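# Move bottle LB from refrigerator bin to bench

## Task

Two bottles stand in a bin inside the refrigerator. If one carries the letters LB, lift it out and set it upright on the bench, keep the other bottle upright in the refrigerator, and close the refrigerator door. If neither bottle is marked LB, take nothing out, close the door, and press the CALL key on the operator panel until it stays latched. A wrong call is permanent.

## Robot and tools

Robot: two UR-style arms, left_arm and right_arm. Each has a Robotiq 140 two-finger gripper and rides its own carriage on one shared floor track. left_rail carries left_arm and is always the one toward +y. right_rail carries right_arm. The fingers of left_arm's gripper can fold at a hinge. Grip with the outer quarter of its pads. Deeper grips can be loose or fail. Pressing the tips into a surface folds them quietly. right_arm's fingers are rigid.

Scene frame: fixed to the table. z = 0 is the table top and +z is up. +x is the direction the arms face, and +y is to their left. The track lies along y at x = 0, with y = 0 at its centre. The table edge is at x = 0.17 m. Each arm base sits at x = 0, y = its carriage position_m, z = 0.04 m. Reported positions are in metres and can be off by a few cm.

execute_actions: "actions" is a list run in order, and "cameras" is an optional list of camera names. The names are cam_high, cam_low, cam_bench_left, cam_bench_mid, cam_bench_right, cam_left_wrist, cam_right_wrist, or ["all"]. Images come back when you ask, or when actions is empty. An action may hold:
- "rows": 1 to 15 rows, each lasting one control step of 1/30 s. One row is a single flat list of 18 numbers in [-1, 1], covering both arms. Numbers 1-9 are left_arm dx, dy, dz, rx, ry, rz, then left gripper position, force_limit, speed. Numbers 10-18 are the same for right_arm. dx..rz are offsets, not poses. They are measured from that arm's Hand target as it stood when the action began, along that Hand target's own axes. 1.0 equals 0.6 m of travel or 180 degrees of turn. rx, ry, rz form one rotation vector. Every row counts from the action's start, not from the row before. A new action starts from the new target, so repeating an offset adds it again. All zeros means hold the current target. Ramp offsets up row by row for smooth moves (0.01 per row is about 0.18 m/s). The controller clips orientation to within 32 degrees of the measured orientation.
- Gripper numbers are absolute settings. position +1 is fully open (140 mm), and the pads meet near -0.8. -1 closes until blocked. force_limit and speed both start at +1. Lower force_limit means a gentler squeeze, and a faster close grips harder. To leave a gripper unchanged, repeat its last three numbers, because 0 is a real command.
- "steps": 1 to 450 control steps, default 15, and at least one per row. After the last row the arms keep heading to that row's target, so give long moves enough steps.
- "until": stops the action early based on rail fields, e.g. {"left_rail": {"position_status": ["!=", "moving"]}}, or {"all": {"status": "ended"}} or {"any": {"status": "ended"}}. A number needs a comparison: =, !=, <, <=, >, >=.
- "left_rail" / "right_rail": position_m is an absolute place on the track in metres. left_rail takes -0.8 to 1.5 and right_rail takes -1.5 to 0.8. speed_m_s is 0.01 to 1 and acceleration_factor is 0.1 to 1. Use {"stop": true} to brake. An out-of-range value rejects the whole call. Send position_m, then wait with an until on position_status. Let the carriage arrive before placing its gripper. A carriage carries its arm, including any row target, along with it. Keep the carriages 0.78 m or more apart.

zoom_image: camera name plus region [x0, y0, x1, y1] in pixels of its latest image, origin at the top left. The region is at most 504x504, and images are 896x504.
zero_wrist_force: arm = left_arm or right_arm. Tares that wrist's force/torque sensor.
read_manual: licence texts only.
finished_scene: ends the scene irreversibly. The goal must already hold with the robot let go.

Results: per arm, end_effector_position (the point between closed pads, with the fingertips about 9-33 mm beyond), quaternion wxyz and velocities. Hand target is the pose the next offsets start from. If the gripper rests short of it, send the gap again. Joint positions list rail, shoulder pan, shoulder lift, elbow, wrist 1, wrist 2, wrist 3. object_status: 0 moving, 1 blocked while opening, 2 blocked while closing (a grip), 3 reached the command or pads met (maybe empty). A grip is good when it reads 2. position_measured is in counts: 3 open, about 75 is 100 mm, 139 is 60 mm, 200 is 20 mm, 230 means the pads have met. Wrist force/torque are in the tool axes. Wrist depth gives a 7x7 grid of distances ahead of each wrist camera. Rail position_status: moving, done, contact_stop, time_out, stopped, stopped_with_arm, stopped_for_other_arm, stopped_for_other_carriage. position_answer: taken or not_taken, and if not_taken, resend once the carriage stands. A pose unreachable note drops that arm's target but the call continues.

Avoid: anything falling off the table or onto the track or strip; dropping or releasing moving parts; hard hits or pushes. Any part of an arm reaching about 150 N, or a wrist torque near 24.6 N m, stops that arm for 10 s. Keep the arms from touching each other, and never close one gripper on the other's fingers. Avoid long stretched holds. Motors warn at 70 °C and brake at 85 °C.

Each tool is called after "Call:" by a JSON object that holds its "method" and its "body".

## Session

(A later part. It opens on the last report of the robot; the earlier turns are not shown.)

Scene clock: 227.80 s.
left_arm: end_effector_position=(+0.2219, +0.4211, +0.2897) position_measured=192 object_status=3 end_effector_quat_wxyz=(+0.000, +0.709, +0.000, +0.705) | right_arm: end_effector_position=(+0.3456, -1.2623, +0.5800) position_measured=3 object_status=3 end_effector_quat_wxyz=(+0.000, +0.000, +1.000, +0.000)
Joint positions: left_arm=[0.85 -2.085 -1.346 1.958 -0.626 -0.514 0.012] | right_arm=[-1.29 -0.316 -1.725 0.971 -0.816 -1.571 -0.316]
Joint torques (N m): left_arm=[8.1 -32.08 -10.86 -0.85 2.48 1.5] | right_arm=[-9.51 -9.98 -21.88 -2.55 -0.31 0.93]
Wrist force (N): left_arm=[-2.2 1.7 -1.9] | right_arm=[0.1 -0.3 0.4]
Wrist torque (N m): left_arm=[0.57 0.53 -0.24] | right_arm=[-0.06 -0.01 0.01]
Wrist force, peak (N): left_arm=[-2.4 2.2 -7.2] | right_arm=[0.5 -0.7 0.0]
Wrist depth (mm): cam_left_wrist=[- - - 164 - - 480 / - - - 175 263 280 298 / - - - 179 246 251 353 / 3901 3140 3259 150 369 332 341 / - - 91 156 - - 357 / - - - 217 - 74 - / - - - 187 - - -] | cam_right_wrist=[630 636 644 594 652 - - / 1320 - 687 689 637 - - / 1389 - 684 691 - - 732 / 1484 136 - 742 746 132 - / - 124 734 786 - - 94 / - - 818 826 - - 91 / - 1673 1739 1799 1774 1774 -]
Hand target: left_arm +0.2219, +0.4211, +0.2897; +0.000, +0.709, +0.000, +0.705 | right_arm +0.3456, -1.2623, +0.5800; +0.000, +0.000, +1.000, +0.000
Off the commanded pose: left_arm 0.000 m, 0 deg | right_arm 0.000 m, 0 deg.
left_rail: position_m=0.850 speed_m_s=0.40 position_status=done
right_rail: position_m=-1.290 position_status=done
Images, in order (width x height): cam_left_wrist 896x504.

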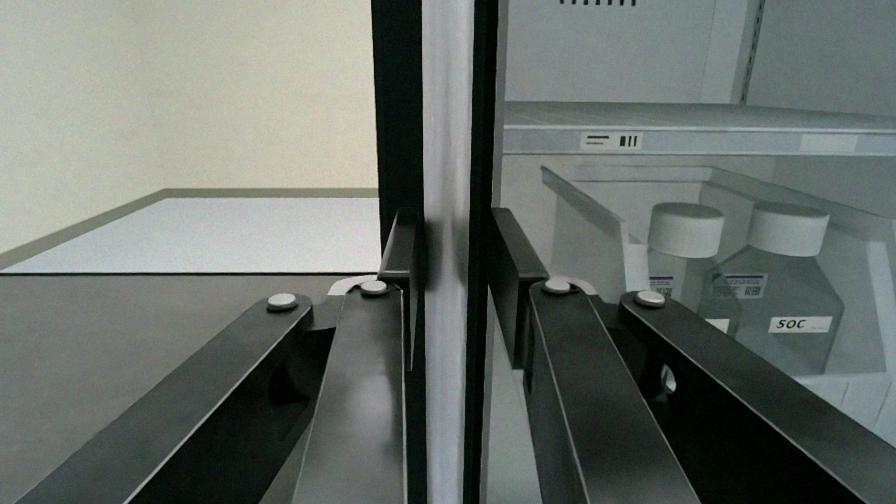

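Call:
{"method": "execute_actions", "body": {"actions": [{"rows":[[0,-0.005,0,0,0,0,-0.5,-1,0,0,0,0,0,0,0,1,1,1]],"steps":15},{"rows":[[0,0,0,0,0,0,-1,0.3,-1,0,0,0,0,0,0,1,1,1]],"steps":50}], "cameras": ["cam_left_wrist"]}}

Scene clock: 233.67 s.
left_arm: end_effector_position=(+0.2219, +0.4241, +0.2897) position_measured=211 object_status=2 end_effector_quat_wxyz=(+0.000, +0.709, +0.000, +0.705) | right_arm: end_effector_position=(+0.3456, -1.2623, +0.5800) position_measured=3 object_status=3 end_effector_quat_wxyz=(+0.000, +0.000, +1.000, +0.000)
Joint positions: left_arm=[0.85 -2.089 -1.352 1.966 -0.627 -0.518 0.012] | right_arm=[-1.29 -0.316 -1.725 0.971 -0.816 -1.571 -0.316]
Joint torques (N m): left_arm=[-8.1 -31.25 -12.27 1.78 -2.16 -0.86] | right_arm=[-10.08 -9.58 -22.47 -2.48 -0.22 0.9]
Wrist force (N): left_arm=[-1.5 1.7 -3.1] | right_arm=[0.0 -0.2 0.2]
Wrist torque (N m): left_arm=[0.54 0.52 -0.35] | right_arm=[-0.06 0.00 0.01]
Wrist force, peak (N): left_arm=[-2.0 1.9 -3.1] | right_arm=[0.1 -0.8 0.2]
Wrist depth (mm): cam_left_wrist=[- 4517 - 163 - - 444 / 3576 4291 - 173 264 282 306 / - - - 181 - 349 425 / 3178 4291 3731 149 376 326 339 / 744 - 93 111 97 88 397 / - - - - - 74 308 / - - - - - - -] | cam_right_wrist=[- - 648 639 634 - 639 / 1340 673 - - - 663 668 / 1389 689 - 702 697 - 708 / 1467 136 - 744 - 133 772 / - 125 - 782 782 784 94 / - 801 - 803 801 801 91 / - 1774 1799 1786 1786 1799 -]
Hand target: left_arm +0.2219, +0.4241, +0.2897; +0.000, +0.709, +0.000, +0.705 | right_arm +0.3456, -1.2623, +0.5800; +0.000, +0.000, +1.000, +0.000
Off the commanded pose: left_arm 0.000 m, 0 deg | right_arm 0.000 m, 0 deg.
left_rail: position_m=0.850 speed_m_s=0.40 position_status=done
right_rail: position_m=-1.290 position_status=done
Images, in order (width x height): cam_left_wrist 896x504.

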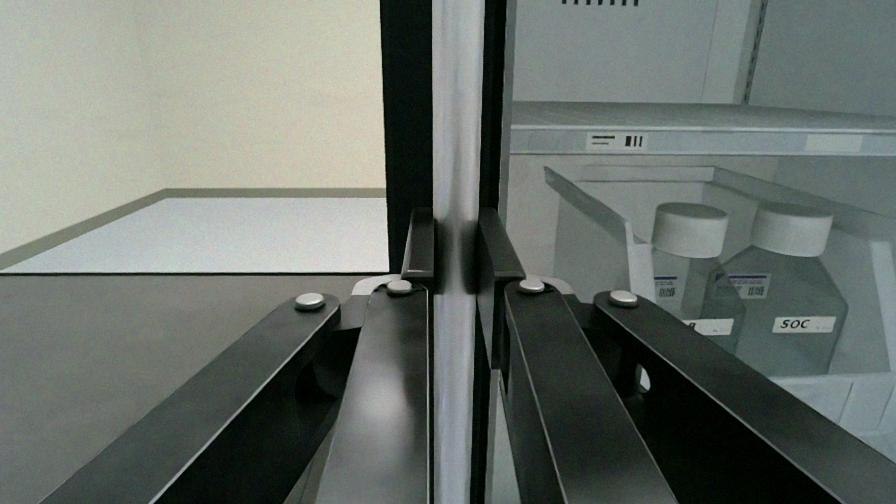

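Call:
{"method": "execute_actions", "body": {"actions": [{"rows":[[0,0.0036,-0.0235,0.0111,0,0,-1,0.3,-1,0,0,0,0,0,0,1,1,1]],"steps":12},{"rows":[[0,0.0036,-0.0235,0.0111,0,0,-1,0.3,-1,0,0,0,0,0,0,1,1,1]],"steps":12},{"rows":[[0,0.0036,-0.0235,0.0111,0,0,-1,0.3,-1,0,0,0,0,0,0,1,1,1]],"steps":12},{"rows":[[0,0.0036,-0.0235,0.0111,0,0,-1,0.3,-1,0,0,0,0,0,0,1,1,1]],"steps":12}], "cameras": ["cam_left_wrist"]}}

Scene clock: 245.43 s.
left_arm: end_effector_position=(+0.1663, +0.4115, +0.2900) position_measured=211 object_status=2 end_effector_quat_wxyz=(-0.048, +0.708, +0.048, +0.703) | right_arm: end_effector_position=(+0.3456, -1.2623, +0.5800) position_measured=3 object_status=3 end_effector_quat_wxyz=(+0.000, +0.000, +1.000, +0.000)
Joint positions: left_arm=[0.85 -2.127 -1.211 1.771 -0.571 -0.692 0.009] | right_arm=[-1.29 -0.316 -1.725 0.971 -0.816 -1.571 -0.316]
Joint torques (N m): left_arm=[-8.77 -30.42 -18.03 8.73 -14.75 -1.2] | right_arm=[-10.41 -9.84 -23.27 -2.48 -0.34 0.9]
Wrist force (N): left_arm=[-13.4 42.9 4.9] | right_arm=[0.4 -0.4 -0.1]
Wrist torque (N m): left_arm=[0.23 0.55 -0.26] | right_arm=[-0.10 -0.09 0.01]
Wrist force, peak (N): left_arm=[-11.0 47.1 12.7] | right_arm=[0.3 -0.6 0.6]
Wrist depth (mm): cam_left_wrist=[2601 - - 164 - - 516 / 2861 4597 4951 173 291 288 456 / 3218 3576 - 181 554 387 - / 968 4153 - 149 - 424 362 / 733 - 94 94 - 481 365 / - - - - - - 329 / - - - - - - -] | cam_right_wrist=[- - - - - - 680 / 1333 - - 695 - 738 - / 1397 652 - - - 698 727 / 1459 136 - - - 132 736 / - 124 791 - - - 94 / - 834 796 818 884 - 91 / - 1762 1762 1751 1786 1739 -]
Hand target: left_arm +0.1661, +0.4126, +0.2900; -0.049, +0.708, +0.049, +0.703 | right_arm +0.3456, -1.2623, +0.5800; +0.000, +0.000, +1.000, +0.000
Off the commanded pose: left_arm 0.001 m, 0 deg | right_arm 0.000 m, 0 deg.
left_rail: position_m=0.850 speed_m_s=0.40 position_status=done
right_rail: position_m=-1.290 position_status=done
Images, in order (width x height): cam_left_wrist 896x504.

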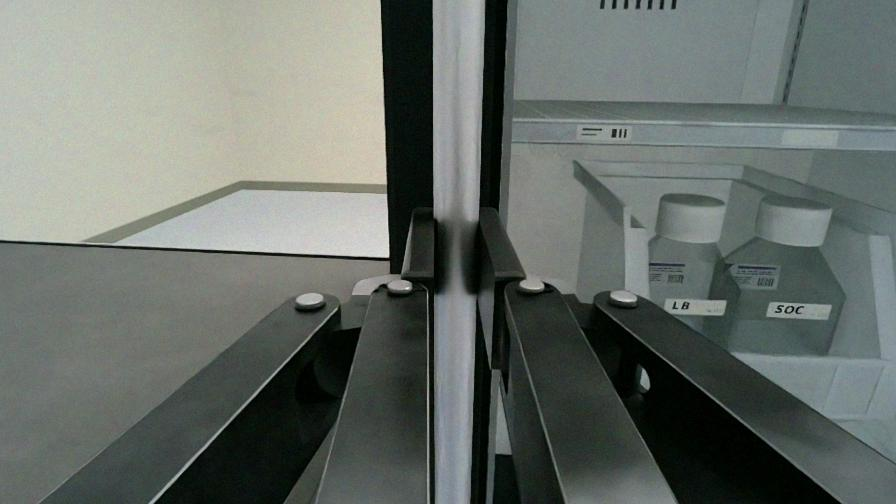

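Call:
{"method": "execute_actions", "body": {"actions": [{"rows":[[0,0.0115,-0.0467,0.0222,0,0,-1,0.3,-1,0,0,0,0,0,0,1,1,1]],"steps":18},{"rows":[[0,0.0098,-0.0467,0.0222,0,0,-1,0.3,-1,0,0,0,0,0,0,1,1,1]],"steps":18},{"rows":[[0,0.0098,-0.0467,0.0222,0,0,-1,0.3,-1,0,0,0,0,0,0,1,1,1]],"steps":18}]}}

Scene clock: 253.43 s.
left_arm: end_effector_position=(+0.0878, +0.3769, +0.2906) position_measured=211 object_status=2 end_effector_quat_wxyz=(-0.123, +0.699, +0.122, +0.694) | right_arm: end_effector_position=(+0.3456, -1.2623, +0.5800) position_measured=3 object_status=3 end_effector_quat_wxyz=(+0.000, +0.000, +1.000, +0.000)
Joint positions: left_arm=[0.85 -2.129 -0.968 1.389 -0.429 -0.907 0.007] | right_arm=[-1.29 -0.316 -1.725 0.971 -0.816 -1.571 -0.316]
Joint torques (N m): left_arm=[4.98 -42.87 -22.92 9.76 -12.83 -1] | right_arm=[-9.63 -9.05 -23.77 -2.66 -0.16 1.02]
Wrist force (N): left_arm=[-18.2 35.8 3.3] | right_arm=[0.3 -0.3 0.1]
Wrist torque (N m): left_arm=[0.30 0.58 -0.27] | right_arm=[-0.06 -0.07 0.00]
Wrist force, peak (N): left_arm=[-17.8 49.6 13.8] | right_arm=[-0.2 -0.7 0.0]
Wrist depth (mm): cam_left_wrist=[- - - 163 469 - - / - 3301 - 172 423 338 313 / 3102 4517 5048 182 - - 536 / - - - 149 - 444 462 / - - 94 111 98 361 359 / - - - - - - 358 / - - - - - - -] | cam_right_wrist=[633 - - 618 630 - - / 1333 682 645 - - - 716 / 1412 - 718 698 723 689 700 / 1459 136 725 752 - 132 736 / - 124 698 - - - 94 / - 106 - - 766 890 - / - 1751 1762 1824 1762 1811 -]
Hand target: left_arm +0.0878, +0.3769, +0.2906; -0.123, +0.699, +0.122, +0.694 | right_arm +0.3456, -1.2623, +0.5800; +0.000, +0.000, +1.000, +0.000
Off the commanded pose: left_arm 0.000 m, 0 deg | right_arm 0.000 m, 0 deg.
left_rail: position_m=0.850 speed_m_s=0.40 position_status=done
right_rail: position_m=-1.290 position_status=done

Call:
{"method": "execute_actions", "body": {"actions": [{"rows":[[-0.001,0.014,-0.0467,0.0222,0,0,-1,0.3,-1,0,0,0,0,0,0,1,1,1]],"steps":18},{"rows":[[0,0.0118,-0.0467,0.0222,0,0,-1,0.3,-1,0,0,0,0,0,0,1,1,1]],"steps":18},{"rows":[[0,0.0118,-0.0467,0.0222,0,0,-1,0.3,-1,0,0,0,0,0,0,1,1,1]],"steps":18}]}}

Scene clock: 260.43 s.
left_arm: end_effector_position=(+0.0185, +0.3249, +0.2904) position_measured=211 object_status=2 end_effector_quat_wxyz=(-0.198, +0.681, +0.197, +0.677) | right_arm: end_effector_position=(+0.3456, -1.2623, +0.5800) position_measured=3 object_status=3 end_effector_quat_wxyz=(+0.000, +0.000, +1.000, +0.000)
Joint positions: left_arm=[0.85 -2.092 -0.661 0.844 -0.19 -1.089 0.006] | right_arm=[-1.29 -0.316 -1.725 0.971 -0.816 -1.571 -0.316]
Joint torques (N m): left_arm=[22.36 -45.92 -30.81 1.91 14.5 -1] | right_arm=[-10.23 -8.48 -23.33 -2.56 -0.19 0.98]
Wrist force (N): left_arm=[-2.7 -51.9 -5.7] | right_arm=[0.2 -0.2 0.2]
Wrist torque (N m): left_arm=[0.83 0.71 -0.33] | right_arm=[-0.05 -0.03 0.01]
Wrist force, peak (N): left_arm=[26.1 -46.2 -9.3] | right_arm=[0.3 -0.4 0.6]
Wrist depth (mm): cam_left_wrist=[232 - - 164 - 709 - / 265 - 3843 174 459 456 352 / 317 446 3344 183 707 431 - / 402 477 994 149 721 664 572 / 500 713 94 99 97 404 376 / - - - - - - 389 / - - - - - - -] | cam_right_wrist=[- 614 - 633 645 642 - / 1287 - - 653 682 - - / 1459 - - - - 714 689 / 1451 132 742 - - 133 766 / - 124 777 - 811 784 94 / - - - 831 813 839 - / - 1849 1774 1751 1716 1931 -]
Hand target: left_arm +0.0201, +0.3222, +0.2904; -0.195, +0.682, +0.194, +0.678 | right_arm +0.3456, -1.2623, +0.5800; +0.000, +0.000, +1.000, +0.000
Off the commanded pose: left_arm 0.003 m, 1 deg | right_arm 0.000 m, 0 deg.
left_rail: position_m=0.850 speed_m_s=0.40 position_status=done
right_rail: position_m=-1.290 position_status=done

Call:
{"method": "execute_actions", "body": {"actions": [{"rows":[[0,0.006,-0.0467,0.0222,0,0,-1,0.3,-1,0,0,0,0,0,0,1,1,1]],"steps":18},{"rows":[[0,0.0105,-0.0467,0.0222,0,0,-1,0.3,-1,0,0,0,0,0,0,1,1,1]],"steps":18},{"rows":[[0,0.0105,-0.0467,0.0222,0,0,-1,0.3,-1,0,0,0,0,0,0,1,1,1]],"steps":18}], "cameras": ["cam_left_wrist"]}}

Scene clock: 268.33 s.
left_arm: end_effector_position=(-0.0417, +0.2692, +0.2899) position_measured=211 object_status=2 end_effector_quat_wxyz=(-0.194, +0.698, +0.208, +0.657) | right_arm: end_effector_position=(+0.3456, -1.2623, +0.5800) position_measured=3 object_status=3 end_effector_quat_wxyz=(+0.000, +0.000, +1.000, +0.000)
Joint positions: left_arm=[0.85 -2.119 -0.272 0.035 0.168 -1.126 0.028] | right_arm=[-1.29 -0.316 -1.725 0.971 -0.816 -1.571 -0.316]
Joint torques (N m): left_arm=[5.9 -61.69 -25.71 -5.37 14.92 1.65] | right_arm=[-10.5 -9.24 -23.69 -2.52 -0.29 0.92]
Wrist force (N): left_arm=[11.0 -41.1 -12.4] | right_arm=[0.3 -0.1 0.1]
Wrist torque (N m): left_arm=[1.00 0.68 -0.25] | right_arm=[-0.03 -0.07 0.00]
Wrist force, peak (N): left_arm=[-0.5 -52.6 -16.7] | right_arm=[0.6 -0.4 0.2]
Wrist depth (mm): cam_left_wrist=[138 158 253 172 571 - - / 134 184 2798 173 503 655 425 / 137 160 1294 181 619 505 - / 147 164 975 149 629 - - / 512 - 94 111 97 479 486 / - - - - - - 443 / - - - - - - -] | cam_right_wrist=[- - 633 - - 637 639 / 1368 729 644 663 - - - / 1427 - 712 - - - - / 1451 132 768 742 - 132 - / - 124 768 - - - 94 / - 107 796 813 - 855 92 / - 1774 1716 1786 1774 1786 -]
Hand target: left_arm -0.0382, +0.2600, +0.2908; -0.265, +0.658, +0.264, +0.654 | right_arm +0.3456, -1.2623, +0.5800; +0.000, +0.000, +1.000, +0.000
Off the commanded pose: left_arm 0.010 m, 11 deg | right_arm 0.000 m, 0 deg.
left_rail: position_m=0.850 speed_m_s=0.40 position_status=done
right_rail: position_m=-1.290 position_status=done
elbow stopped short (left arm): the move would have taken joint 4 (elbow) straighter than the controller allows.
Images, in order (width x height): cam_left_wrist 896x504.

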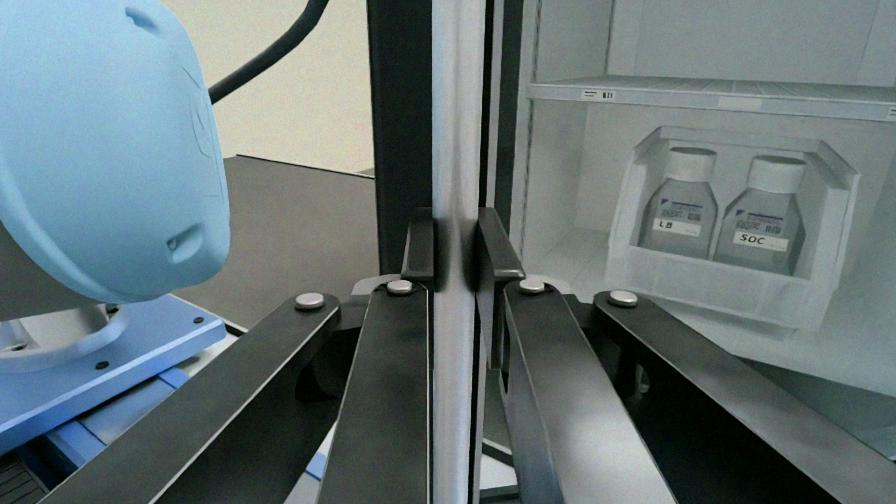

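Call:
{"method": "execute_actions", "body": {"actions": [{"rows":[[0,-0.004,0,0,0,0,-1,0.3,-1,0,0,0,0,0,0,1,1,1]],"steps":15},{"rows":[[0,0,0,0,0,0,1,0.3,-0.8,0,0,0,0,0,0,1,1,1]],"steps":100},{"rows":[[0,0,0,-0.1,0,0,1,0.3,-0.8,0,0,0,0,0,0,1,1,1]],"steps":30}], "cameras": ["cam_left_wrist"]}}

Scene clock: 288.43 s.
left_arm: end_effector_position=(-0.0399, +0.2617, +0.2908) position_measured=3 object_status=3 end_effector_quat_wxyz=(-0.159, +0.691, +0.158, +0.687) | right_arm: end_effector_position=(+0.3456, -1.2623, +0.5800) position_measured=3 object_status=3 end_effector_quat_wxyz=(+0.000, +0.000, +1.000, +0.000)
Joint positions: left_arm=[0.85 -2.156 -0.421 0.38 0.034 -1.037 0.006] | right_arm=[-1.29 -0.316 -1.725 0.971 -0.816 -1.571 -0.316]
Joint torques (N m): left_arm=[-10.22 -65 -14.76 -0.31 2.3 1.54] | right_arm=[-9.94 -8.04 -24.02 -2.58 -0.23 0.75]
Wrist force (N): left_arm=[-7.8 3.2 -2.0] | right_arm=[0.2 -0.3 0.1]
Wrist torque (N m): left_arm=[0.87 1.78 -0.25] | right_arm=[-0.06 -0.05 0.00]
Wrist force, peak (N): left_arm=[11.0 -40.8 -12.1] | right_arm=[0.4 -0.7 0.1]
Wrist depth (mm): cam_left_wrist=[186 - 4087 - - - 674 / 172 - - 528 471 440 491 / 309 - - 490 - - 483 / 427 131 - - 657 124 436 / - 112 - 552 534 133 92 / - 547 - - 501 - - / - 470 463 436 - - -] | cam_right_wrist=[- 631 631 - - - 645 / 1326 667 633 - - 677 667 / 1347 645 - - 693 693 712 / 1435 132 - 721 748 132 716 / - 124 - - 796 786 94 / - - - - - - 91 / - 1799 1774 1836 1799 1786 -]
Hand target: left_arm -0.0399, +0.2617, +0.2908; -0.159, +0.691, +0.158, +0.687 | right_arm +0.3456, -1.2623, +0.5800; +0.000, +0.000, +1.000, +0.000
Off the commanded pose: left_arm 0.000 m, 0 deg | right_arm 0.000 m, 0 deg.
left_rail: position_m=0.850 speed_m_s=0.40 position_status=done
right_rail: position_m=-1.290 position_status=done
elbow stopped short (left arm): the move would have taken joint 4 (elbow) straighter than the controller allows.
Images, in order (width x height): cam_left_wrist 896x504.

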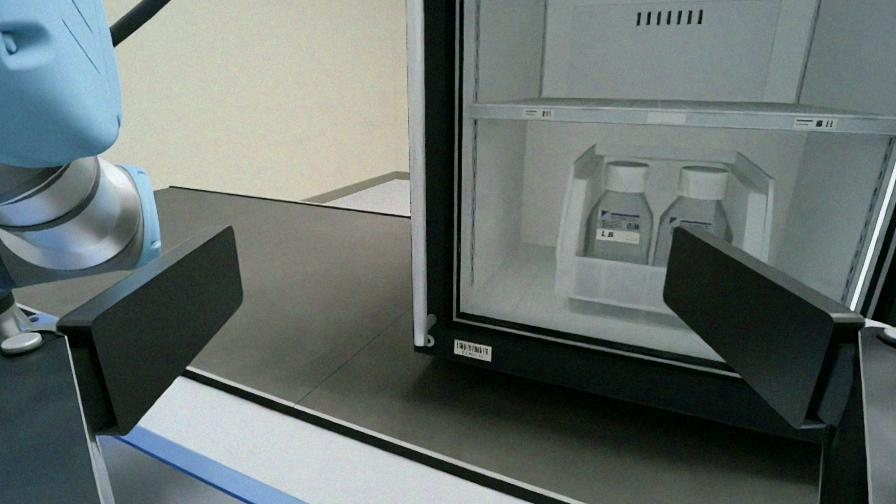

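Call:
{"method": "execute_actions", "body": {"actions": [{"left_rail":{"position_m":1.35},"rows":[[0,0,0,0,0,0,1,1,1,0,0,0,0,0,0,1,1,1]],"steps":90,"until":{"left_rail":{"position_status":["!=","moving"]}}},{"rows":[[0,0,0,0,0,0,1,1,1,0.1003,0.2818,0,0,0,-0.1667,1,1,1]],"steps":25},{"rows":[[0,0,0,0,0,0,1,1,1,0.1003,0.2818,0,0,0,-0.1667,1,1,1]],"steps":25},{"rows":[[0,0,0,0,0,0,1,1,1,0.1003,0.2818,0,0,0,-0.1667,1,1,1]],"steps":25},{"rows":[[0,0,0,0,0,0,1,1,1,-0.133,0,0,0,-0.125,0,1,1,1]],"steps":22},{"rows":[[0,0,0,0,0,0,1,1,1,-0.123,0,0.051,0,-0.125,0,1,1,1]],"steps":22},{"rows":[[0,0,0,0,0,0,1,1,1,-0.094,0,0.094,0,-0.125,0,1,1,1]],"steps":22},{"rows":[[0,0,0,0,0,0,1,1,1,-0.051,0,0.123,0,-0.125,0,1,1,1]],"steps":30}], "cameras": ["cam_right_wrist","cam_bench_right"]}}

Scene clock: 351.27 s.
left_arm: end_effector_position=(-0.0399, +0.7617, +0.2908) position_measured=3 object_status=3 end_effector_quat_wxyz=(-0.159, +0.691, +0.158, +0.687) | right_arm: end_effector_position=(-0.0279, -0.6252, +0.5800) position_measured=3 object_status=3 end_effector_quat_wxyz=(+0.500, -0.500, +0.500, +0.500)
Joint positions: left_arm=[1.35 -2.156 -0.421 0.38 0.034 -1.037 0.006] | right_arm=[-1.29 1.264 -1.655 2.036 -3.522 -1.263 0]
Joint torques (N m): left_arm=[5.88 -53.35 -26.68 3.71 -1.82 1.11] | right_arm=[7.92 -10.98 -32.52 -4.3 -1.61 1.23]
Wrist force (N): left_arm=[-7.5 3.2 -1.8] | right_arm=[1.6 1.1 3.1]
Wrist torque (N m): left_arm=[0.87 1.71 -0.25] | right_arm=[0.17 -0.29 -0.23]
Wrist force, peak (N): left_arm=[-7.9 4.0 -2.4] | right_arm=[-10.3 -13.9 3.4]
Wrist depth (mm): cam_left_wrist=[189 3065 - - - - - / 172 - - - 4153 4153 - / 308 2319 - 4951 4597 - - / 425 131 - 1055 - 134 649 / - 121 - 753 - 133 93 / - 571 - - - - - / - 459 464 463 474 474 -] | cam_right_wrist=[658 - - 1435 1210 - 1774 / - - 980 3501 - - - / - - 3411 - - - - / - 133 3597 3549 2324 132 - / - 124 - 3090 - - 94 / - 2324 2653 - - - 91 / - - - - - - -]
Hand target: left_arm -0.0399, +0.7617, +0.2908; -0.159, +0.691, +0.158, +0.687 | right_arm -0.0279, -0.6252, +0.5800; +0.500, -0.500, +0.500, +0.500
Off the commanded pose: left_arm 0.000 m, 0 deg | right_arm 0.000 m, 0 deg.
left_rail: position_m=1.350 speed_m_s=0.40 position_status=done
right_rail: position_m=-1.290 position_status=done
Images, in order (width x height): cam_bench_right 896x504, cam_right_wrist 896x504.

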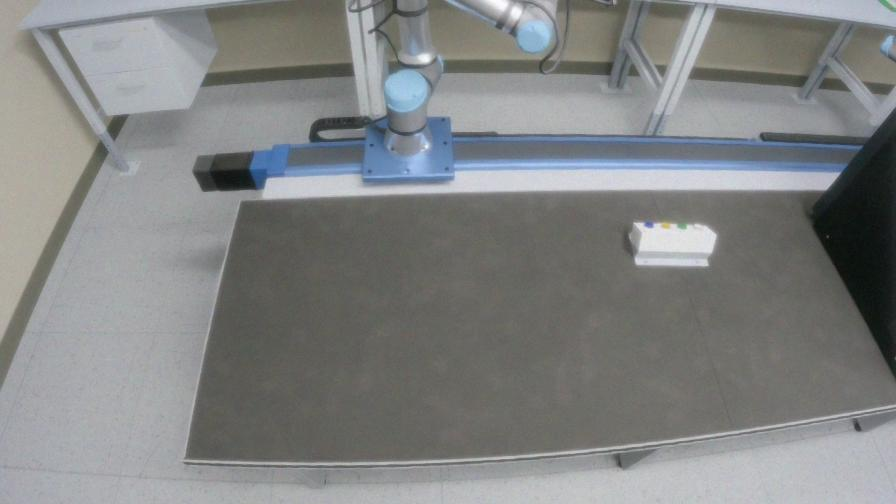

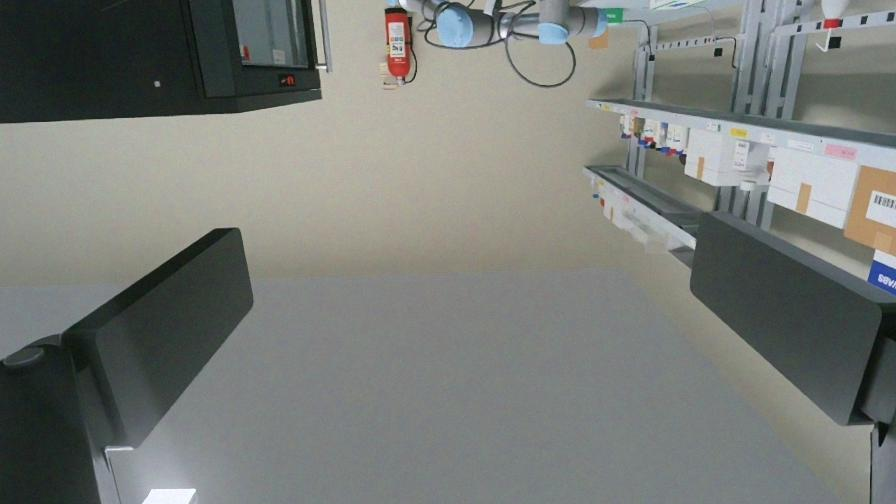

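Call:
{"method": "execute_actions", "body": {"actions": [{"rows":[[0,0,0,0,0,0,1,1,1,0.241,-0.117,0.175,0,0,0,1,1,1]],"steps":30},{"rows":[[0,0,0,0,0,0,1,1,1,0.241,-0.117,0.175,0,0,0,1,1,1]],"steps":35},{"rows":[[0,0,0,0,0,0,1,1,1,0,0,0,0.1204,0,0,1,1,1]],"steps":20},{"rows":[[0,0,0,0,0,0,1,1,1,0,0,0,0.1204,0,0,1,1,1]],"steps":20},{"rows":[[0,0,0,0,0,0,1,1,1,0,0,0,0.1204,0,0,1,1,1]],"steps":35},{"right_rail":{"position_m":-0.5,"speed_m_s":0.3},"steps":200,"until":{"right_rail":{"position_status":["!=","moving"]}}}], "cameras": ["cam_right_wrist","cam_bench_mid","cam_left_wrist"]}}

Scene clock: 369.00 s.
left_arm: end_effector_position=(-0.0399, +0.7617, +0.2908) position_measured=3 object_status=3 end_effector_quat_wxyz=(-0.159, +0.691, +0.158, +0.687) | right_arm: end_effector_position=(+0.1125, +0.3744, +0.2908) position_measured=3 object_status=3 end_effector_quat_wxyz=(+0.690, -0.153, +0.690, +0.153)
Joint positions: left_arm=[1.35 -2.156 -0.421 0.38 0.034 -1.037 0.006] | right_arm=[-0.5 1.619 -0.375 0.815 -3.582 -2.754 0]
Joint torques (N m): left_arm=[5.67 -53.88 -25.44 3.86 -1.69 -0.29] | right_arm=[-7.97 -59.58 -18.96 -1.78 -1.38 -1.62]
Wrist force (N): left_arm=[-7.5 3.1 -1.8] | right_arm=[1.8 1.4 3.3]
Wrist torque (N m): left_arm=[0.85 1.71 -0.25] | right_arm=[0.27 -0.29 -0.03]
Wrist force, peak (N): left_arm=[-8.0 3.3 -1.9] | right_arm=[-17.1 1.7 -0.9]
Wrist depth (mm): cam_left_wrist=[193 - - 4439 - - 3843 / 172 - - 4768 - - 3259 / 307 - - - - - - / 422 131 - - - 154 674 / - 112 - 642 - 133 93 / - 548 526 575 - - - / - 492 467 479 - - -] | cam_right_wrist=[- 289 - 260 - - - / 316 - 345 281 3242 - - / 397 386 366 284 - 2764 2153 / 580 136 - 312 4863 132 - / - 124 - 325 3367 - 94 / - 107 416 345 - - 91 / - 346 - 370 2764 2454 -]
Hand target: left_arm -0.0399, +0.7617, +0.2908; -0.159, +0.691, +0.158, +0.687 | right_arm +0.1125, +0.3744, +0.2908; +0.690, -0.153, +0.690, +0.153
Off the commanded pose: left_arm 0.000 m, 0 deg | right_arm 0.000 m, 0 deg.
left_rail: position_m=1.350 speed_m_s=0.40 position_status=done
right_rail: position_m=-0.500 speed_m_s=0.30 position_status=done
Images, in order (width x height): cam_bench_mid 896x504, cam_left_wrist 896x504, cam_right_wrist 896x504.

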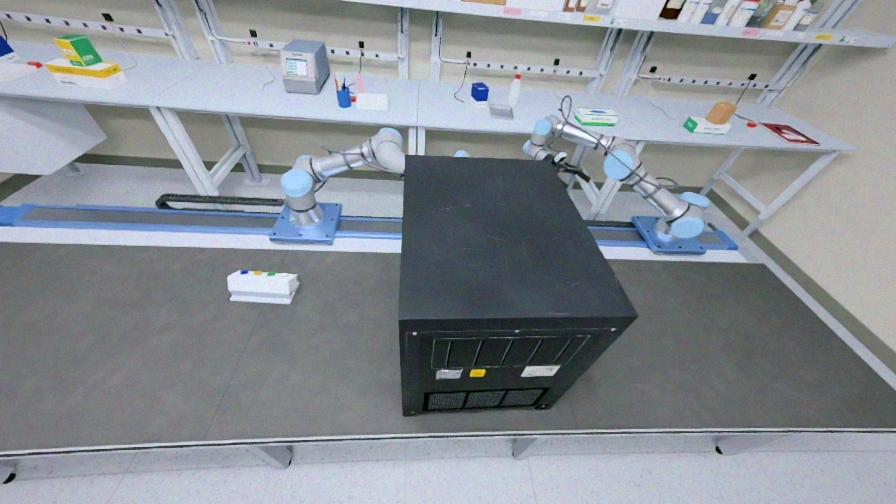

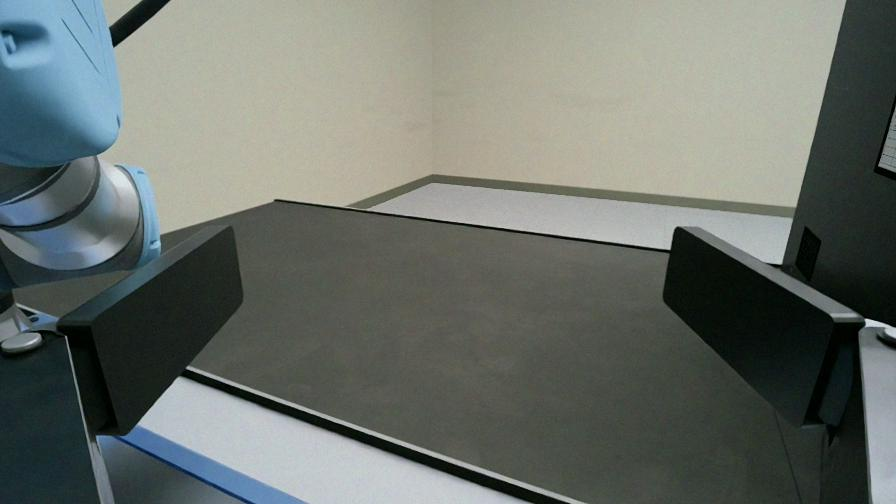

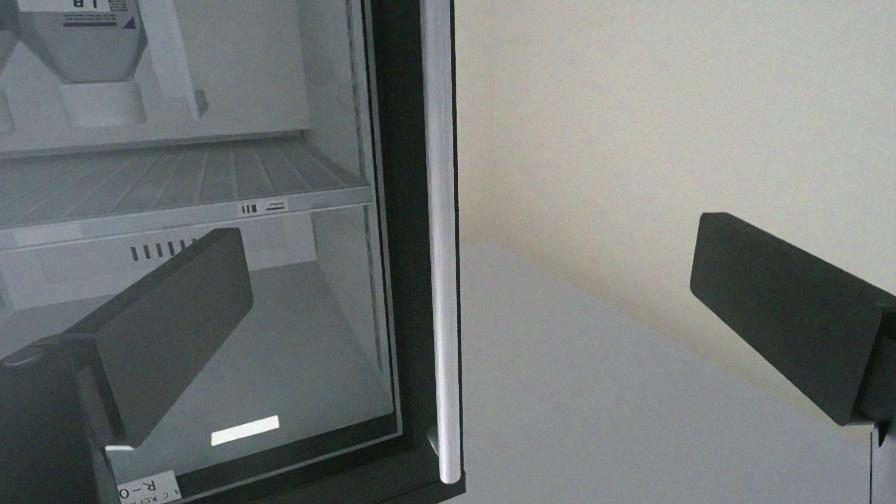

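Call:
{"method": "execute_actions", "body": {"actions": [{"rows":[[0,0,0,0,0,0,1,1,1,0,-0.028,0.133,0,0,0,1,1,1]],"steps":40}], "cameras": ["cam_right_wrist"]}}

Scene clock: 378.90 s.
left_arm: end_effector_position=(-0.0399, +0.7617, +0.2908) position_measured=3 object_status=3 end_effector_quat_wxyz=(-0.159, +0.691, +0.158, +0.687) | right_arm: end_effector_position=(+0.1919, +0.3929, +0.2908) position_measured=3 object_status=3 end_effector_quat_wxyz=(+0.690, -0.153, +0.690, +0.153)
Joint positions: left_arm=[1.35 -2.156 -0.421 0.38 0.034 -1.037 0.006] | right_arm=[-0.5 1.514 -0.361 0.785 -3.566 -2.648 0]
Joint torques (N m): left_arm=[7.35 -53.96 -26.98 3.78 -1.54 -0.89] | right_arm=[-11.29 -54.65 -30.89 0.7 1.3 -1.44]
Wrist force (N): left_arm=[-7.8 3.1 -1.9] | right_arm=[1.6 1.3 3.1]
Wrist torque (N m): left_arm=[0.86 1.77 -0.25] | right_arm=[0.27 -0.27 -0.23]
Wrist force, peak (N): left_arm=[-8.0 3.3 -2.1] | right_arm=[0.9 7.0 -12.8]
Wrist depth (mm): cam_left_wrist=[193 - - - - - - / 171 - - - - 4517 831 / 309 - - - 5254 - 698 / 427 131 1059 - 1038 155 - / - 112 709 - - 133 91 / - - - - 542 - - / - 493 467 462 - 449 -] | cam_right_wrist=[223 430 270 193 3752 - - / 245 450 484 197 3324 - - / 397 382 325 215 - - - / 244 148 267 223 4955 132 - / - 125 494 236 - - 94 / - 390 440 250 - - 91 / - 332 341 263 - 2170 -]
Hand target: left_arm -0.0399, +0.7617, +0.2908; -0.159, +0.691, +0.158, +0.687 | right_arm +0.1919, +0.3929, +0.2908; +0.690, -0.153, +0.690, +0.153
Off the commanded pose: left_arm 0.000 m, 0 deg | right_arm 0.000 m, 0 deg.
left_rail: position_m=1.350 speed_m_s=0.40 position_status=done
right_rail: position_m=-0.500 speed_m_s=0.30 position_status=done
Images, in order (width x height): cam_right_wrist 896x504.

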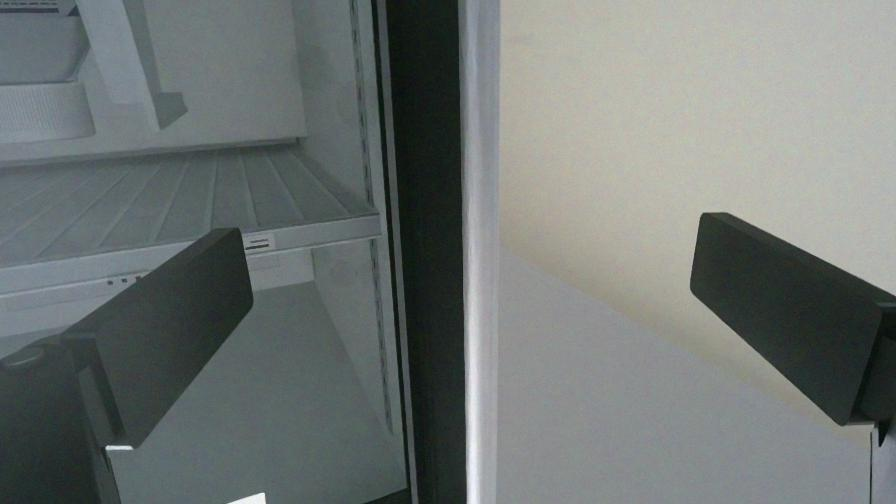

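Call:
{"method": "execute_actions", "body": {"actions": [{"rows":[[0,0,0,0,0,0,1,1,1,0,0.01,0.092,0,0,0,1,1,1]],"steps":35},{"rows":[[0,0,0,0,0,0,1,1,1,0,0,0,0,0,0,-0.5,-1,0]],"steps":30}], "cameras": ["cam_right_wrist"]}}

Scene clock: 389.37 s.
left_arm: end_effector_position=(-0.0399, +0.7617, +0.2908) position_measured=3 object_status=3 end_effector_quat_wxyz=(-0.159, +0.691, +0.158, +0.687) | right_arm: end_effector_position=(+0.2401, +0.4202, +0.2908) position_measured=157 object_status=2 end_effector_quat_wxyz=(+0.691, -0.151, +0.691, +0.151)
Joint positions: left_arm=[1.35 -2.156 -0.421 0.38 0.034 -1.037 0.006] | right_arm=[-0.5 1.455 -0.275 0.605 -3.471 -2.595 0]
Joint torques (N m): left_arm=[7.51 -54.23 -27.48 3.7 -1.76 -1.08] | right_arm=[-0.32 -63.29 -27.62 2.57 14.35 -1.93]
Wrist force (N): left_arm=[-7.9 3.3 -1.8] | right_arm=[7.6 -40.7 -33.0]
Wrist torque (N m): left_arm=[0.89 1.80 -0.25] | right_arm=[2.21 -0.08 0.16]
Wrist force, peak (N): left_arm=[-8.0 3.3 -2.1] | right_arm=[7.6 -42.4 -35.2]
Wrist depth (mm): cam_left_wrist=[193 2549 - - 4439 3961 - / 171 2682 2601 - - 6279 - / 307 - - 4597 - - - / 426 131 - - - 133 620 / - 112 - - - 133 91 / - 554 - - - - - / - 472 466 450 - - -] | cam_right_wrist=[- 400 151 139 - - - / 272 - 158 149 2951 - 2264 / 379 381 323 127 3806 2387 2304 / 227 221 217 138 134 2764 - / - 94 92 171 - 92 - / - - - 185 - - - / - - - 198 - - -]
Hand target: left_arm -0.0399, +0.7617, +0.2908; -0.159, +0.691, +0.158, +0.687 | right_arm +0.2394, +0.4217, +0.2908; +0.690, -0.153, +0.690, +0.153
Off the commanded pose: left_arm 0.000 m, 0 deg | right_arm 0.002 m, 0 deg.
left_rail: position_m=1.350 speed_m_s=0.40 position_status=done
right_rail: position_m=-0.500 speed_m_s=0.30 position_status=done
Images, in order (width x height): cam_right_wrist 896x504.

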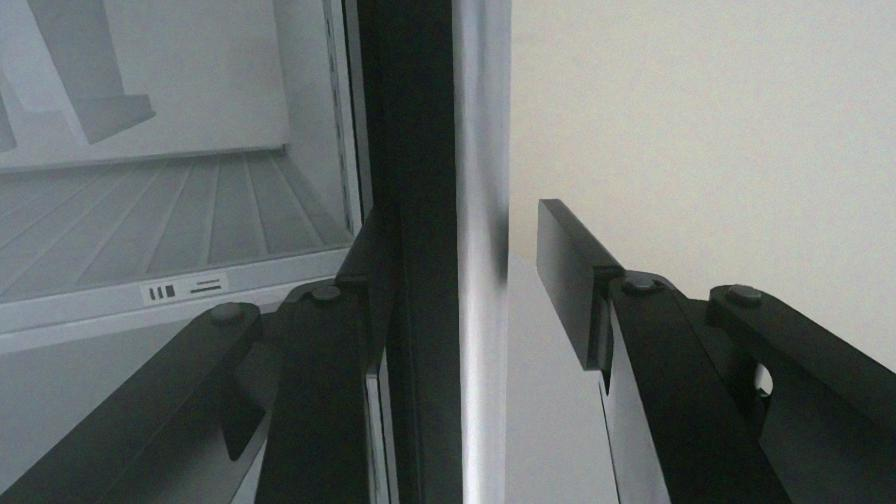

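Call:
{"method": "execute_actions", "body": {"actions": [{"rows":[[0,0,0,0,0,0,1,1,1,0,0,0,0,0,0,-0.1,-1,0]],"steps":15},{"rows":[[0,0,0,0,0,0,1,1,1,0,0.006,-0.023,0,0,0,-0.1,-1,0]],"steps":20},{"rows":[[0,0,0,0,0,0,1,1,1,0,0,0,0,0,0,-0.52,-1,-0.5]],"steps":25}], "cameras": ["cam_right_wrist"]}}

Scene clock: 401.77 s.
left_arm: end_effector_position=(-0.0399, +0.7617, +0.2908) position_measured=3 object_status=3 end_effector_quat_wxyz=(-0.159, +0.691, +0.158, +0.687) | right_arm: end_effector_position=(+0.2253, +0.4191, +0.2908) position_measured=195 object_status=3 end_effector_quat_wxyz=(+0.690, -0.153, +0.690, +0.153)
Joint positions: left_arm=[1.35 -2.156 -0.421 0.38 0.034 -1.037 0.006] | right_arm=[-0.5 1.473 -0.282 0.619 -3.479 -2.607 0]
Joint torques (N m): left_arm=[6.31 -54.41 -26.71 3.69 -1.53 -0.97] | right_arm=[7.9 -69.12 -11.06 -3.38 -1.48 0.98]
Wrist force (N): left_arm=[-7.8 3.3 -1.9] | right_arm=[-0.7 2.0 2.7]
Wrist torque (N m): left_arm=[0.88 1.79 -0.25] | right_arm=[0.43 0.29 -0.03]
Wrist force, peak (N): left_arm=[-8.0 3.4 -2.1] | right_arm=[8.5 -41.5 -33.2]
Wrist depth (mm): cam_left_wrist=[193 - 4153 4951 4023 - - / 171 - - - - 4153 - / 308 2768 - 6436 4951 - - / 426 131 - 1124 - 136 649 / - 112 - - - 133 92 / - - - 524 531 - - / - - 463 445 - - -] | cam_right_wrist=[- - 159 152 - 3126 - / 219 - 170 135 - 2707 - / 399 381 326 143 3549 2680 - / 227 222 236 139 3411 2324 2084 / 501 - 91 153 - 92 2366 / - - - 167 - - - / - - - 180 - - -]
Hand target: left_arm -0.0399, +0.7617, +0.2908; -0.159, +0.691, +0.158, +0.687 | right_arm +0.2253, +0.4191, +0.2908; +0.690, -0.153, +0.690, +0.153
Off the commanded pose: left_arm 0.000 m, 0 deg | right_arm 0.000 m, 0 deg.
left_rail: position_m=1.350 speed_m_s=0.40 position_status=done
right_rail: position_m=-0.500 speed_m_s=0.30 position_status=done
Images, in order (width x height): cam_right_wrist 896x504.

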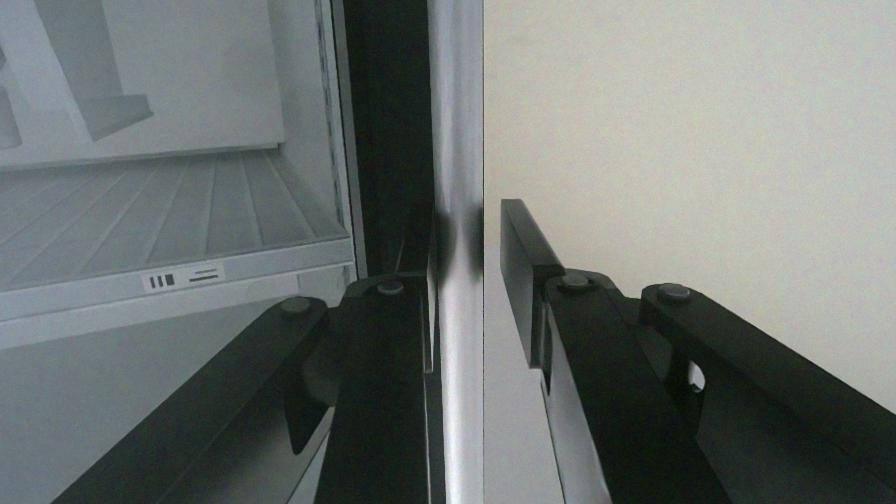

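Call:
{"method": "execute_actions", "body": {"actions": [{"rows":[[0,0,0,0,0,0,1,1,1,0,-0.005,0.0133,0,0,0,-0.52,-1,-0.5]],"steps":20},{"rows":[[0,0,0,0,0,0,1,1,1,0,0,0,0,0,0,-1,0.4,-1]],"steps":45}], "cameras": ["cam_right_wrist"]}}

Scene clock: 408.10 s.
left_arm: end_effector_position=(-0.0399, +0.7617, +0.2908) position_measured=3 object_status=3 end_effector_quat_wxyz=(-0.159, +0.691, +0.158, +0.687) | right_arm: end_effector_position=(+0.2339, +0.4198, +0.2908) position_measured=210 object_status=2 end_effector_quat_wxyz=(+0.690, -0.153, +0.690, +0.153)
Joint positions: left_arm=[1.35 -2.156 -0.421 0.38 0.034 -1.037 0.006] | right_arm=[-0.5 1.462 -0.282 0.618 -3.478 -2.597 0]
Joint torques (N m): left_arm=[5.55 -52.63 -27.01 3.47 -1.86 -1.01] | right_arm=[2.32 -57.17 -31.8 0.71 1.79 0.74]
Wrist force (N): left_arm=[-7.8 3.4 -1.8] | right_arm=[1.4 -7.5 -6.6]
Wrist torque (N m): left_arm=[0.90 1.78 -0.25] | right_arm=[0.45 0.18 0.24]
Wrist force, peak (N): left_arm=[-8.0 3.2 -1.8] | right_arm=[1.3 -7.8 -6.7]
Wrist depth (mm): cam_left_wrist=[193 - - 4153 - 3479 - / 171 - - - 4858 - - / 308 - - 5721 4768 - - / 431 131 1165 - 3029 154 759 / - 112 - - - 133 91 / - 547 516 - - - - / - 465 463 451 445 - -] | cam_right_wrist=[- 383 211 122 - - 2188 / 247 - - 153 - - - / 386 382 291 154 - - - / 227 221 227 138 - 2600 - / - - 91 145 - 92 2409 / - - - - - - - / - - - - - - -]
Hand target: left_arm -0.0399, +0.7617, +0.2908; -0.159, +0.691, +0.158, +0.687 | right_arm +0.2338, +0.4198, +0.2908; +0.690, -0.153, +0.690, +0.153
Off the commanded pose: left_arm 0.000 m, 0 deg | right_arm 0.000 m, 0 deg.
left_rail: position_m=1.350 speed_m_s=0.40 position_status=done
right_rail: position_m=-0.500 speed_m_s=0.30 position_status=done
Images, in order (width x height): cam_right_wrist 896x504.

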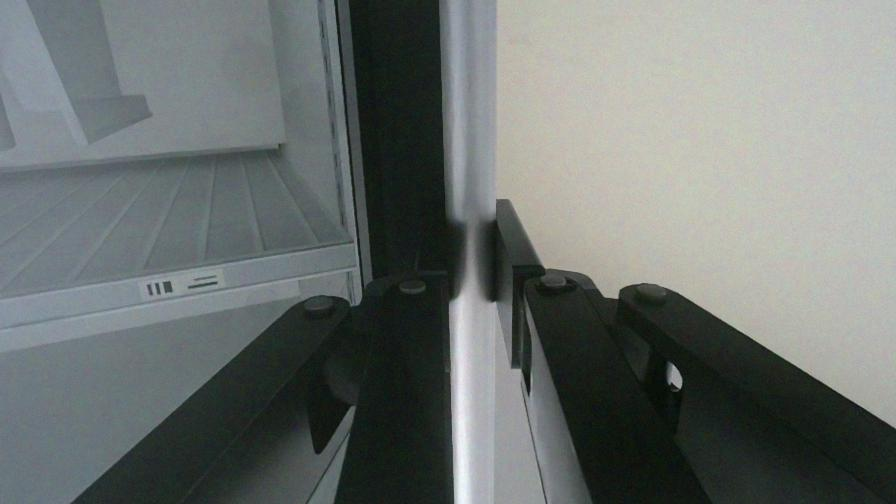

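Call:
{"method": "execute_actions", "body": {"actions": [{"rows":[[0,0,0,0,0,0,1,1,1,0,0.0070,-0.0258,-0.0083,0,0,-1,0.4,-1]],"steps":10},{"rows":[[0,0,0,0,0,0,1,1,1,0,0.0070,-0.0258,-0.0083,0,0,-1,0.4,-1]],"steps":10},{"rows":[[0,0,0,0,0,0,1,1,1,0,0.0122,-0.0521,-0.01667,0,0,-1,0.4,-1]],"steps":15},{"rows":[[0,0,0,0,0,0,1,1,1,0,0.0104,-0.0525,-0.01667,0,0,-1,0.4,-1]],"steps":15}]}}

Scene clock: 446.60 s.
left_arm: end_effector_position=(-0.0399, +0.7617, +0.2908) position_measured=3 object_status=3 end_effector_quat_wxyz=(-0.159, +0.691, +0.158, +0.687) | right_arm: end_effector_position=(+0.1411, +0.3948, +0.2909) position_measured=210 object_status=2 end_effector_quat_wxyz=(+0.676, -0.207, +0.676, +0.207)
Joint positions: left_arm=[1.35 -2.156 -0.421 0.38 0.034 -1.037 0.006] | right_arm=[-0.5 1.548 -0.46 0.996 -3.677 -2.526 0]
Joint torques (N m): left_arm=[5.98 -53.53 -25.83 3.45 -1.59 -1.48] | right_arm=[11.08 -30.8 12.13 4.02 3.38 1.26]
Wrist force (N): left_arm=[-7.6 3.1 -2.1] | right_arm=[-42.8 -5.3 1.9]
Wrist torque (N m): left_arm=[0.84 1.74 -0.25] | right_arm=[0.32 0.42 -0.17]
Wrist force, peak (N): left_arm=[-7.9 3.5 -2.1] | right_arm=[39.6 -41.1 4.1]
Wrist depth (mm): cam_left_wrist=[192 - 3344 4023 - 5478 - / 172 - - - 4364 - 664 / 309 - - 5364 - - 707 / 426 131 - 1059 - 135 - / - 112 - 717 700 133 92 / - 535 - - - - - / - 479 469 445 - - -] | cam_right_wrist=[- 458 262 122 - 2153 - / - 491 266 150 - - - / 391 378 295 157 3367 - 2101 / 256 279 300 138 3549 - - / - - - 144 - - - / - - - - - - - / - - - - - - -]
Hand target: left_arm -0.0399, +0.7617, +0.2908; -0.159, +0.691, +0.158, +0.687 | right_arm +0.1411, +0.3948, +0.2908; +0.676, -0.207, +0.676, +0.207
Off the commanded pose: left_arm 0.000 m, 0 deg | right_arm 0.000 m, 0 deg.
left_rail: position_m=1.350 speed_m_s=0.40 position_status=done
right_rail: position_m=-0.500 speed_m_s=0.30 position_status=done

Call:
{"method": "execute_actions", "body": {"actions": [{"rows":[[0,0,0,0,0,0,1,1,1,-0.0015,0.0085,-0.0528,-0.01667,0,0,-1,0.4,-1]],"steps":15},{"rows":[[0,0,0,0,0,0,1,1,1,0,0.0066,-0.0531,-0.01667,0,0,-1,0.4,-1]],"steps":15},{"rows":[[0,0,0,0,0,0,1,1,1,0,0.0048,-0.0533,-0.01667,0,0,-1,0.4,-1]],"steps":15}]}}

Scene clock: 453.00 s.
left_arm: end_effector_position=(-0.0399, +0.7617, +0.2908) position_measured=3 object_status=3 end_effector_quat_wxyz=(-0.159, +0.691, +0.158, +0.687) | right_arm: end_effector_position=(+0.0570, +0.3479, +0.2918) position_measured=210 object_status=2 end_effector_quat_wxyz=(+0.657, -0.260, +0.657, +0.260)
Joint positions: left_arm=[1.35 -2.156 -0.421 0.38 0.034 -1.037 0.006] | right_arm=[-0.5 1.628 -0.617 1.329 -3.854 -2.445 0]
Joint torques (N m): left_arm=[7.01 -53.92 -26.75 3.92 -1.56 -0.92] | right_arm=[-19.01 -28.61 21.67 0.7 -14.6 0.98]
Wrist force (N): left_arm=[-7.7 3.0 -2.0] | right_arm=[-44.9 53.2 12.2]
Wrist torque (N m): left_arm=[0.82 1.75 -0.25] | right_arm=[0.36 0.49 0.09]
Wrist force, peak (N): left_arm=[-8.0 3.2 -2.0] | right_arm=[-44.9 53.2 12.2]
Wrist depth (mm): cam_left_wrist=[198 2739 2093 - 4597 - - / 174 - 3961 - - 4439 - / 306 2145 - 4597 - 4681 - / 428 132 - 1181 - 143 - / - 112 769 - 702 133 91 / - 537 - 602 577 - - / - 472 461 448 - 429 -] | cam_right_wrist=[483 515 328 144 2794 2284 687 / 348 - 352 154 2824 - 578 / 385 370 371 162 - 2501 - / - 546 396 138 - - - / - - 95 144 - - 2245 / - - - - - - - / - - - - - - -]
Hand target: left_arm -0.0399, +0.7617, +0.2908; -0.159, +0.691, +0.158, +0.687 | right_arm +0.0578, +0.3470, +0.2917; +0.658, -0.259, +0.658, +0.259
Off the commanded pose: left_arm 0.000 m, 0 deg | right_arm 0.001 m, 0 deg.
left_rail: position_m=1.350 speed_m_s=0.40 position_status=done
right_rail: position_m=-0.500 speed_m_s=0.30 position_status=done

Call:
{"method": "execute_actions", "body": {"actions": [{"rows":[[0,0,0,0,0,0,1,1,1,-0.001,0.0065,-0.0534,-0.01667,0,0,-1,0.4,-1]],"steps":15},{"rows":[[0,0,0,0,0,0,1,1,1,0,0.0025,-0.0535,-0.01667,0,0,-1,0.4,-1]],"steps":15},{"rows":[[0,0,0,0,0,0,1,1,1,0,0.0005,-0.0535,-0.01667,0,0,-1,0.4,-1]],"steps":15}]}}

Scene clock: 460.63 s.
left_arm: end_effector_position=(-0.0399, +0.7617, +0.2908) position_measured=3 object_status=3 end_effector_quat_wxyz=(-0.159, +0.691, +0.158, +0.687) | right_arm: end_effector_position=(-0.0168, +0.2849, +0.2924) position_measured=210 object_status=2 end_effector_quat_wxyz=(+0.633, -0.315, +0.633, +0.315)
Joint positions: left_arm=[1.35 -2.156 -0.421 0.38 0.034 -1.037 0.006] | right_arm=[-0.5 1.701 -0.758 1.637 -4.021 -2.349 0]
Joint torques (N m): left_arm=[6.32 -53.9 -26.28 3.69 -1.74 -0.95] | right_arm=[-21.03 -41.24 13.36 -2.73 -14.62 0.99]
Wrist force (N): left_arm=[-7.7 3.1 -2.0] | right_arm=[-23.2 53.0 9.8]
Wrist torque (N m): left_arm=[0.85 1.75 -0.25] | right_arm=[0.33 0.39 -0.02]
Wrist force, peak (N): left_arm=[-8.1 3.1 -2.1] | right_arm=[-43.2 52.9 11.8]
Wrist depth (mm): cam_left_wrist=[193 - 3218 - - - - / 172 - 3344 5364 5721 - 633 / 307 - 3433 5597 5851 - 687 / 426 131 - - 6130 143 729 / - 131 - - - 133 92 / - 549 - - - - - / - 466 461 462 - 433 -] | cam_right_wrist=[535 405 - 147 3324 847 839 / 541 421 431 156 - 727 368 / 395 443 433 161 - 658 582 / - 471 - 139 - - - / - - 91 145 - 90 - / - - - - - - - / - - - - - - -]
Hand target: left_arm -0.0399, +0.7617, +0.2908; -0.159, +0.691, +0.158, +0.687 | right_arm -0.0130, +0.2819, +0.2923; +0.636, -0.310, +0.636, +0.310
Off the commanded pose: left_arm 0.000 m, 0 deg | right_arm 0.005 m, 1 deg.
left_rail: position_m=1.350 speed_m_s=0.40 position_status=done
right_rail: position_m=-0.500 speed_m_s=0.30 position_status=done

Call:
{"method": "execute_actions", "body": {"actions": [{"rows":[[0,0,0,0,0,0,1,1,1,0,0.0075,-0.0375,-0.0122,0,0,-1,0.4,-1]],"steps":12},{"rows":[[0,0,0,0,0,0,1,1,1,0,0.002,-0.0375,-0.0122,0,0,-1,0.4,-1]],"steps":15},{"rows":[[0,0,0,0,0,0,1,1,1,0,0.0005,-0.0755,-0.0189,0,0,-1,0.4,-1]],"steps":20}]}}

Scene clock: 481.80 s.
left_arm: end_effector_position=(-0.0399, +0.7617, +0.2908) position_measured=3 object_status=3 end_effector_quat_wxyz=(-0.159, +0.691, +0.158, +0.687) | right_arm: end_effector_position=(-0.0721, +0.2132, +0.2923) position_measured=210 object_status=2 end_effector_quat_wxyz=(+0.612, -0.355, +0.612, +0.355)
Joint positions: left_arm=[1.35 -2.156 -0.421 0.38 0.034 -1.037 0.006] | right_arm=[-0.5 1.772 -0.869 1.89 -4.163 -2.291 0]
Joint torques (N m): left_arm=[6.36 -54.89 -27.13 3.82 -1.55 -1.26] | right_arm=[-21.23 -23.72 23.61 1.67 -14.77 -1.4]
Wrist force (N): left_arm=[-7.9 3.0 -2.0] | right_arm=[-41.0 53.0 5.7]
Wrist torque (N m): left_arm=[0.84 1.80 -0.24] | right_arm=[0.21 0.40 0.01]
Wrist force, peak (N): left_arm=[-8.0 3.2 -2.2] | right_arm=[-44.4 53.0 5.8]
Wrist depth (mm): cam_left_wrist=[188 - - - 6436 4517 - / 172 - - - - - - / 308 - - 6279 5597 - - / 428 132 - 975 1022 136 - / - 112 738 - - 133 92 / - 549 - - 555 - - / - - 467 460 - - -] | cam_right_wrist=[- - - 148 - 999 1862 / - - - 156 543 482 416 / 453 491 - 152 - 698 597 / - - - 138 - - - / 534 554 91 145 - - - / 422 - - - - - - / - - - - - - -]
Hand target: left_arm -0.0399, +0.7617, +0.2908; -0.159, +0.691, +0.158, +0.687 | right_arm -0.0699, +0.2118, +0.2923; +0.613, -0.352, +0.613, +0.352
Off the commanded pose: left_arm 0.000 m, 0 deg | right_arm 0.003 m, 0 deg.
left_rail: position_m=1.350 speed_m_s=0.40 position_status=done
right_rail: position_m=-0.500 speed_m_s=0.30 position_status=done

Call:
{"method": "execute_actions", "body": {"actions": [{"rows":[[0,0,0,0,0,0,1,1,1,-0.001,0.005,-0.0375,-0.01,0,0,-1,0.4,-1]],"steps":12},{"rows":[[0,0,0,0,0,0,1,1,1,0,0.0015,-0.0375,-0.0089,0,0,-1,0.4,-1]],"steps":15},{"rows":[[0,0,0,0,0,0,1,1,1,0,-0.002,-0.0757,-0.0189,0,0,-1,0.4,-1]],"steps":20}], "cameras": ["cam_right_wrist","cam_left_wrist"]}}

Scene clock: 487.53 s.
left_arm: end_effector_position=(-0.0399, +0.7617, +0.2908) position_measured=3 object_status=3 end_effector_quat_wxyz=(-0.159, +0.691, +0.158, +0.687) | right_arm: end_effector_position=(-0.1147, +0.1335, +0.2929) position_measured=210 object_status=2 end_effector_quat_wxyz=(+0.591, -0.388, +0.591, +0.388)
Joint positions: left_arm=[1.35 -2.156 -0.421 0.38 0.034 -1.037 0.006] | right_arm=[-0.5 1.85 -0.966 2.121 -4.297 -2.258 0]
Joint torques (N m): left_arm=[6.51 -52.71 -27.29 3.6 -1.93 -1.21] | right_arm=[26.16 -18.3 9.55 5.33 10.85 -1.75]
Wrist force (N): left_arm=[-7.7 3.3 -1.8] | right_arm=[-36.1 -30.0 5.0]
Wrist torque (N m): left_arm=[0.88 1.76 -0.25] | right_arm=[0.27 0.38 -0.25]
Wrist force, peak (N): left_arm=[-8.0 3.2 -1.9] | right_arm=[-41.4 53.5 5.7]
Wrist depth (mm): cam_left_wrist=[193 - - - 4951 3901 725 / 172 - 3901 - 3626 3961 4517 / 305 - - 5048 - - 769 / 428 131 - - - 154 778 / - 112 - - 759 133 91 / - 545 523 - 512 - - / - 499 465 459 464 - -] | cam_right_wrist=[543 3699 3203 124 1099 - 2135 / - - - 159 616 528 454 / 468 539 - 151 853 - 475 / - - - 139 2886 - 496 / - - 91 146 - - 2736 / - - - - - - - / - - - - - - -]
Hand target: left_arm -0.0399, +0.7617, +0.2908; -0.159, +0.691, +0.158, +0.687 | right_arm -0.1147, +0.1335, +0.2929; +0.591, -0.388, +0.591, +0.388
Off the commanded pose: left_arm 0.000 m, 0 deg | right_arm 0.000 m, 0 deg.
left_rail: position_m=1.350 speed_m_s=0.40 position_status=done
right_rail: position_m=-0.500 speed_m_s=0.30 position_status=done
Images, in order (width x height): cam_left_wrist 896x504, cam_right_wrist 896x504.

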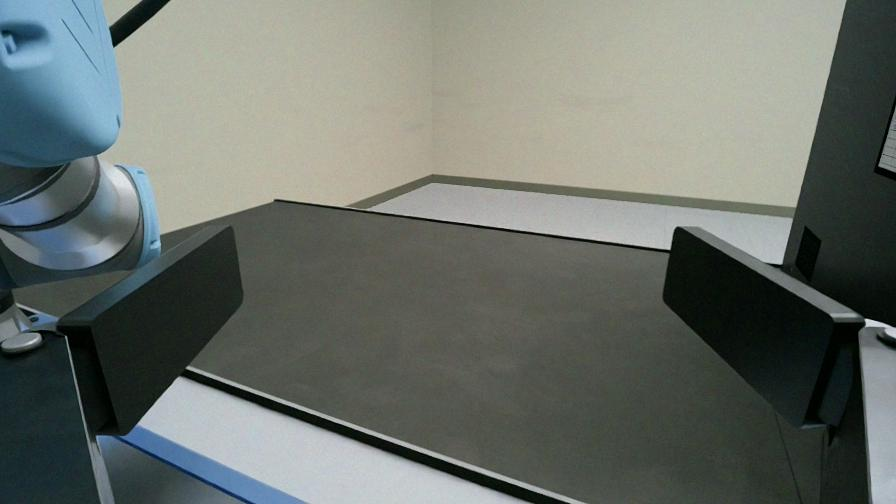

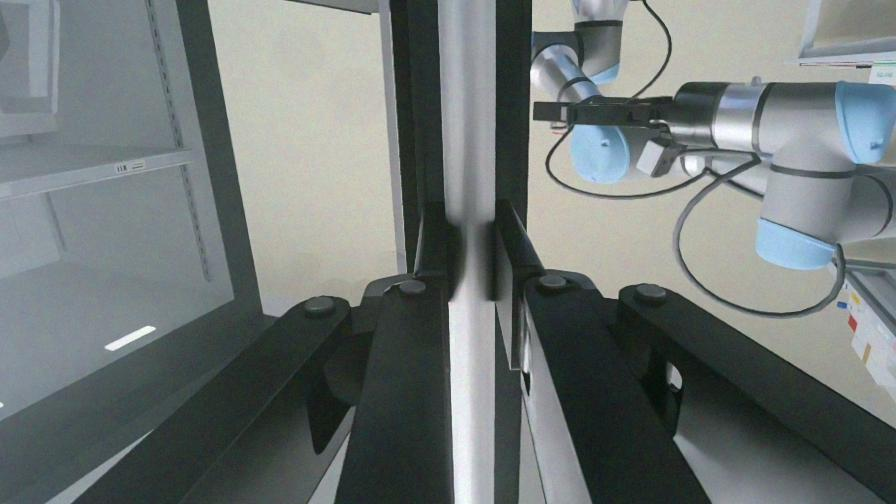

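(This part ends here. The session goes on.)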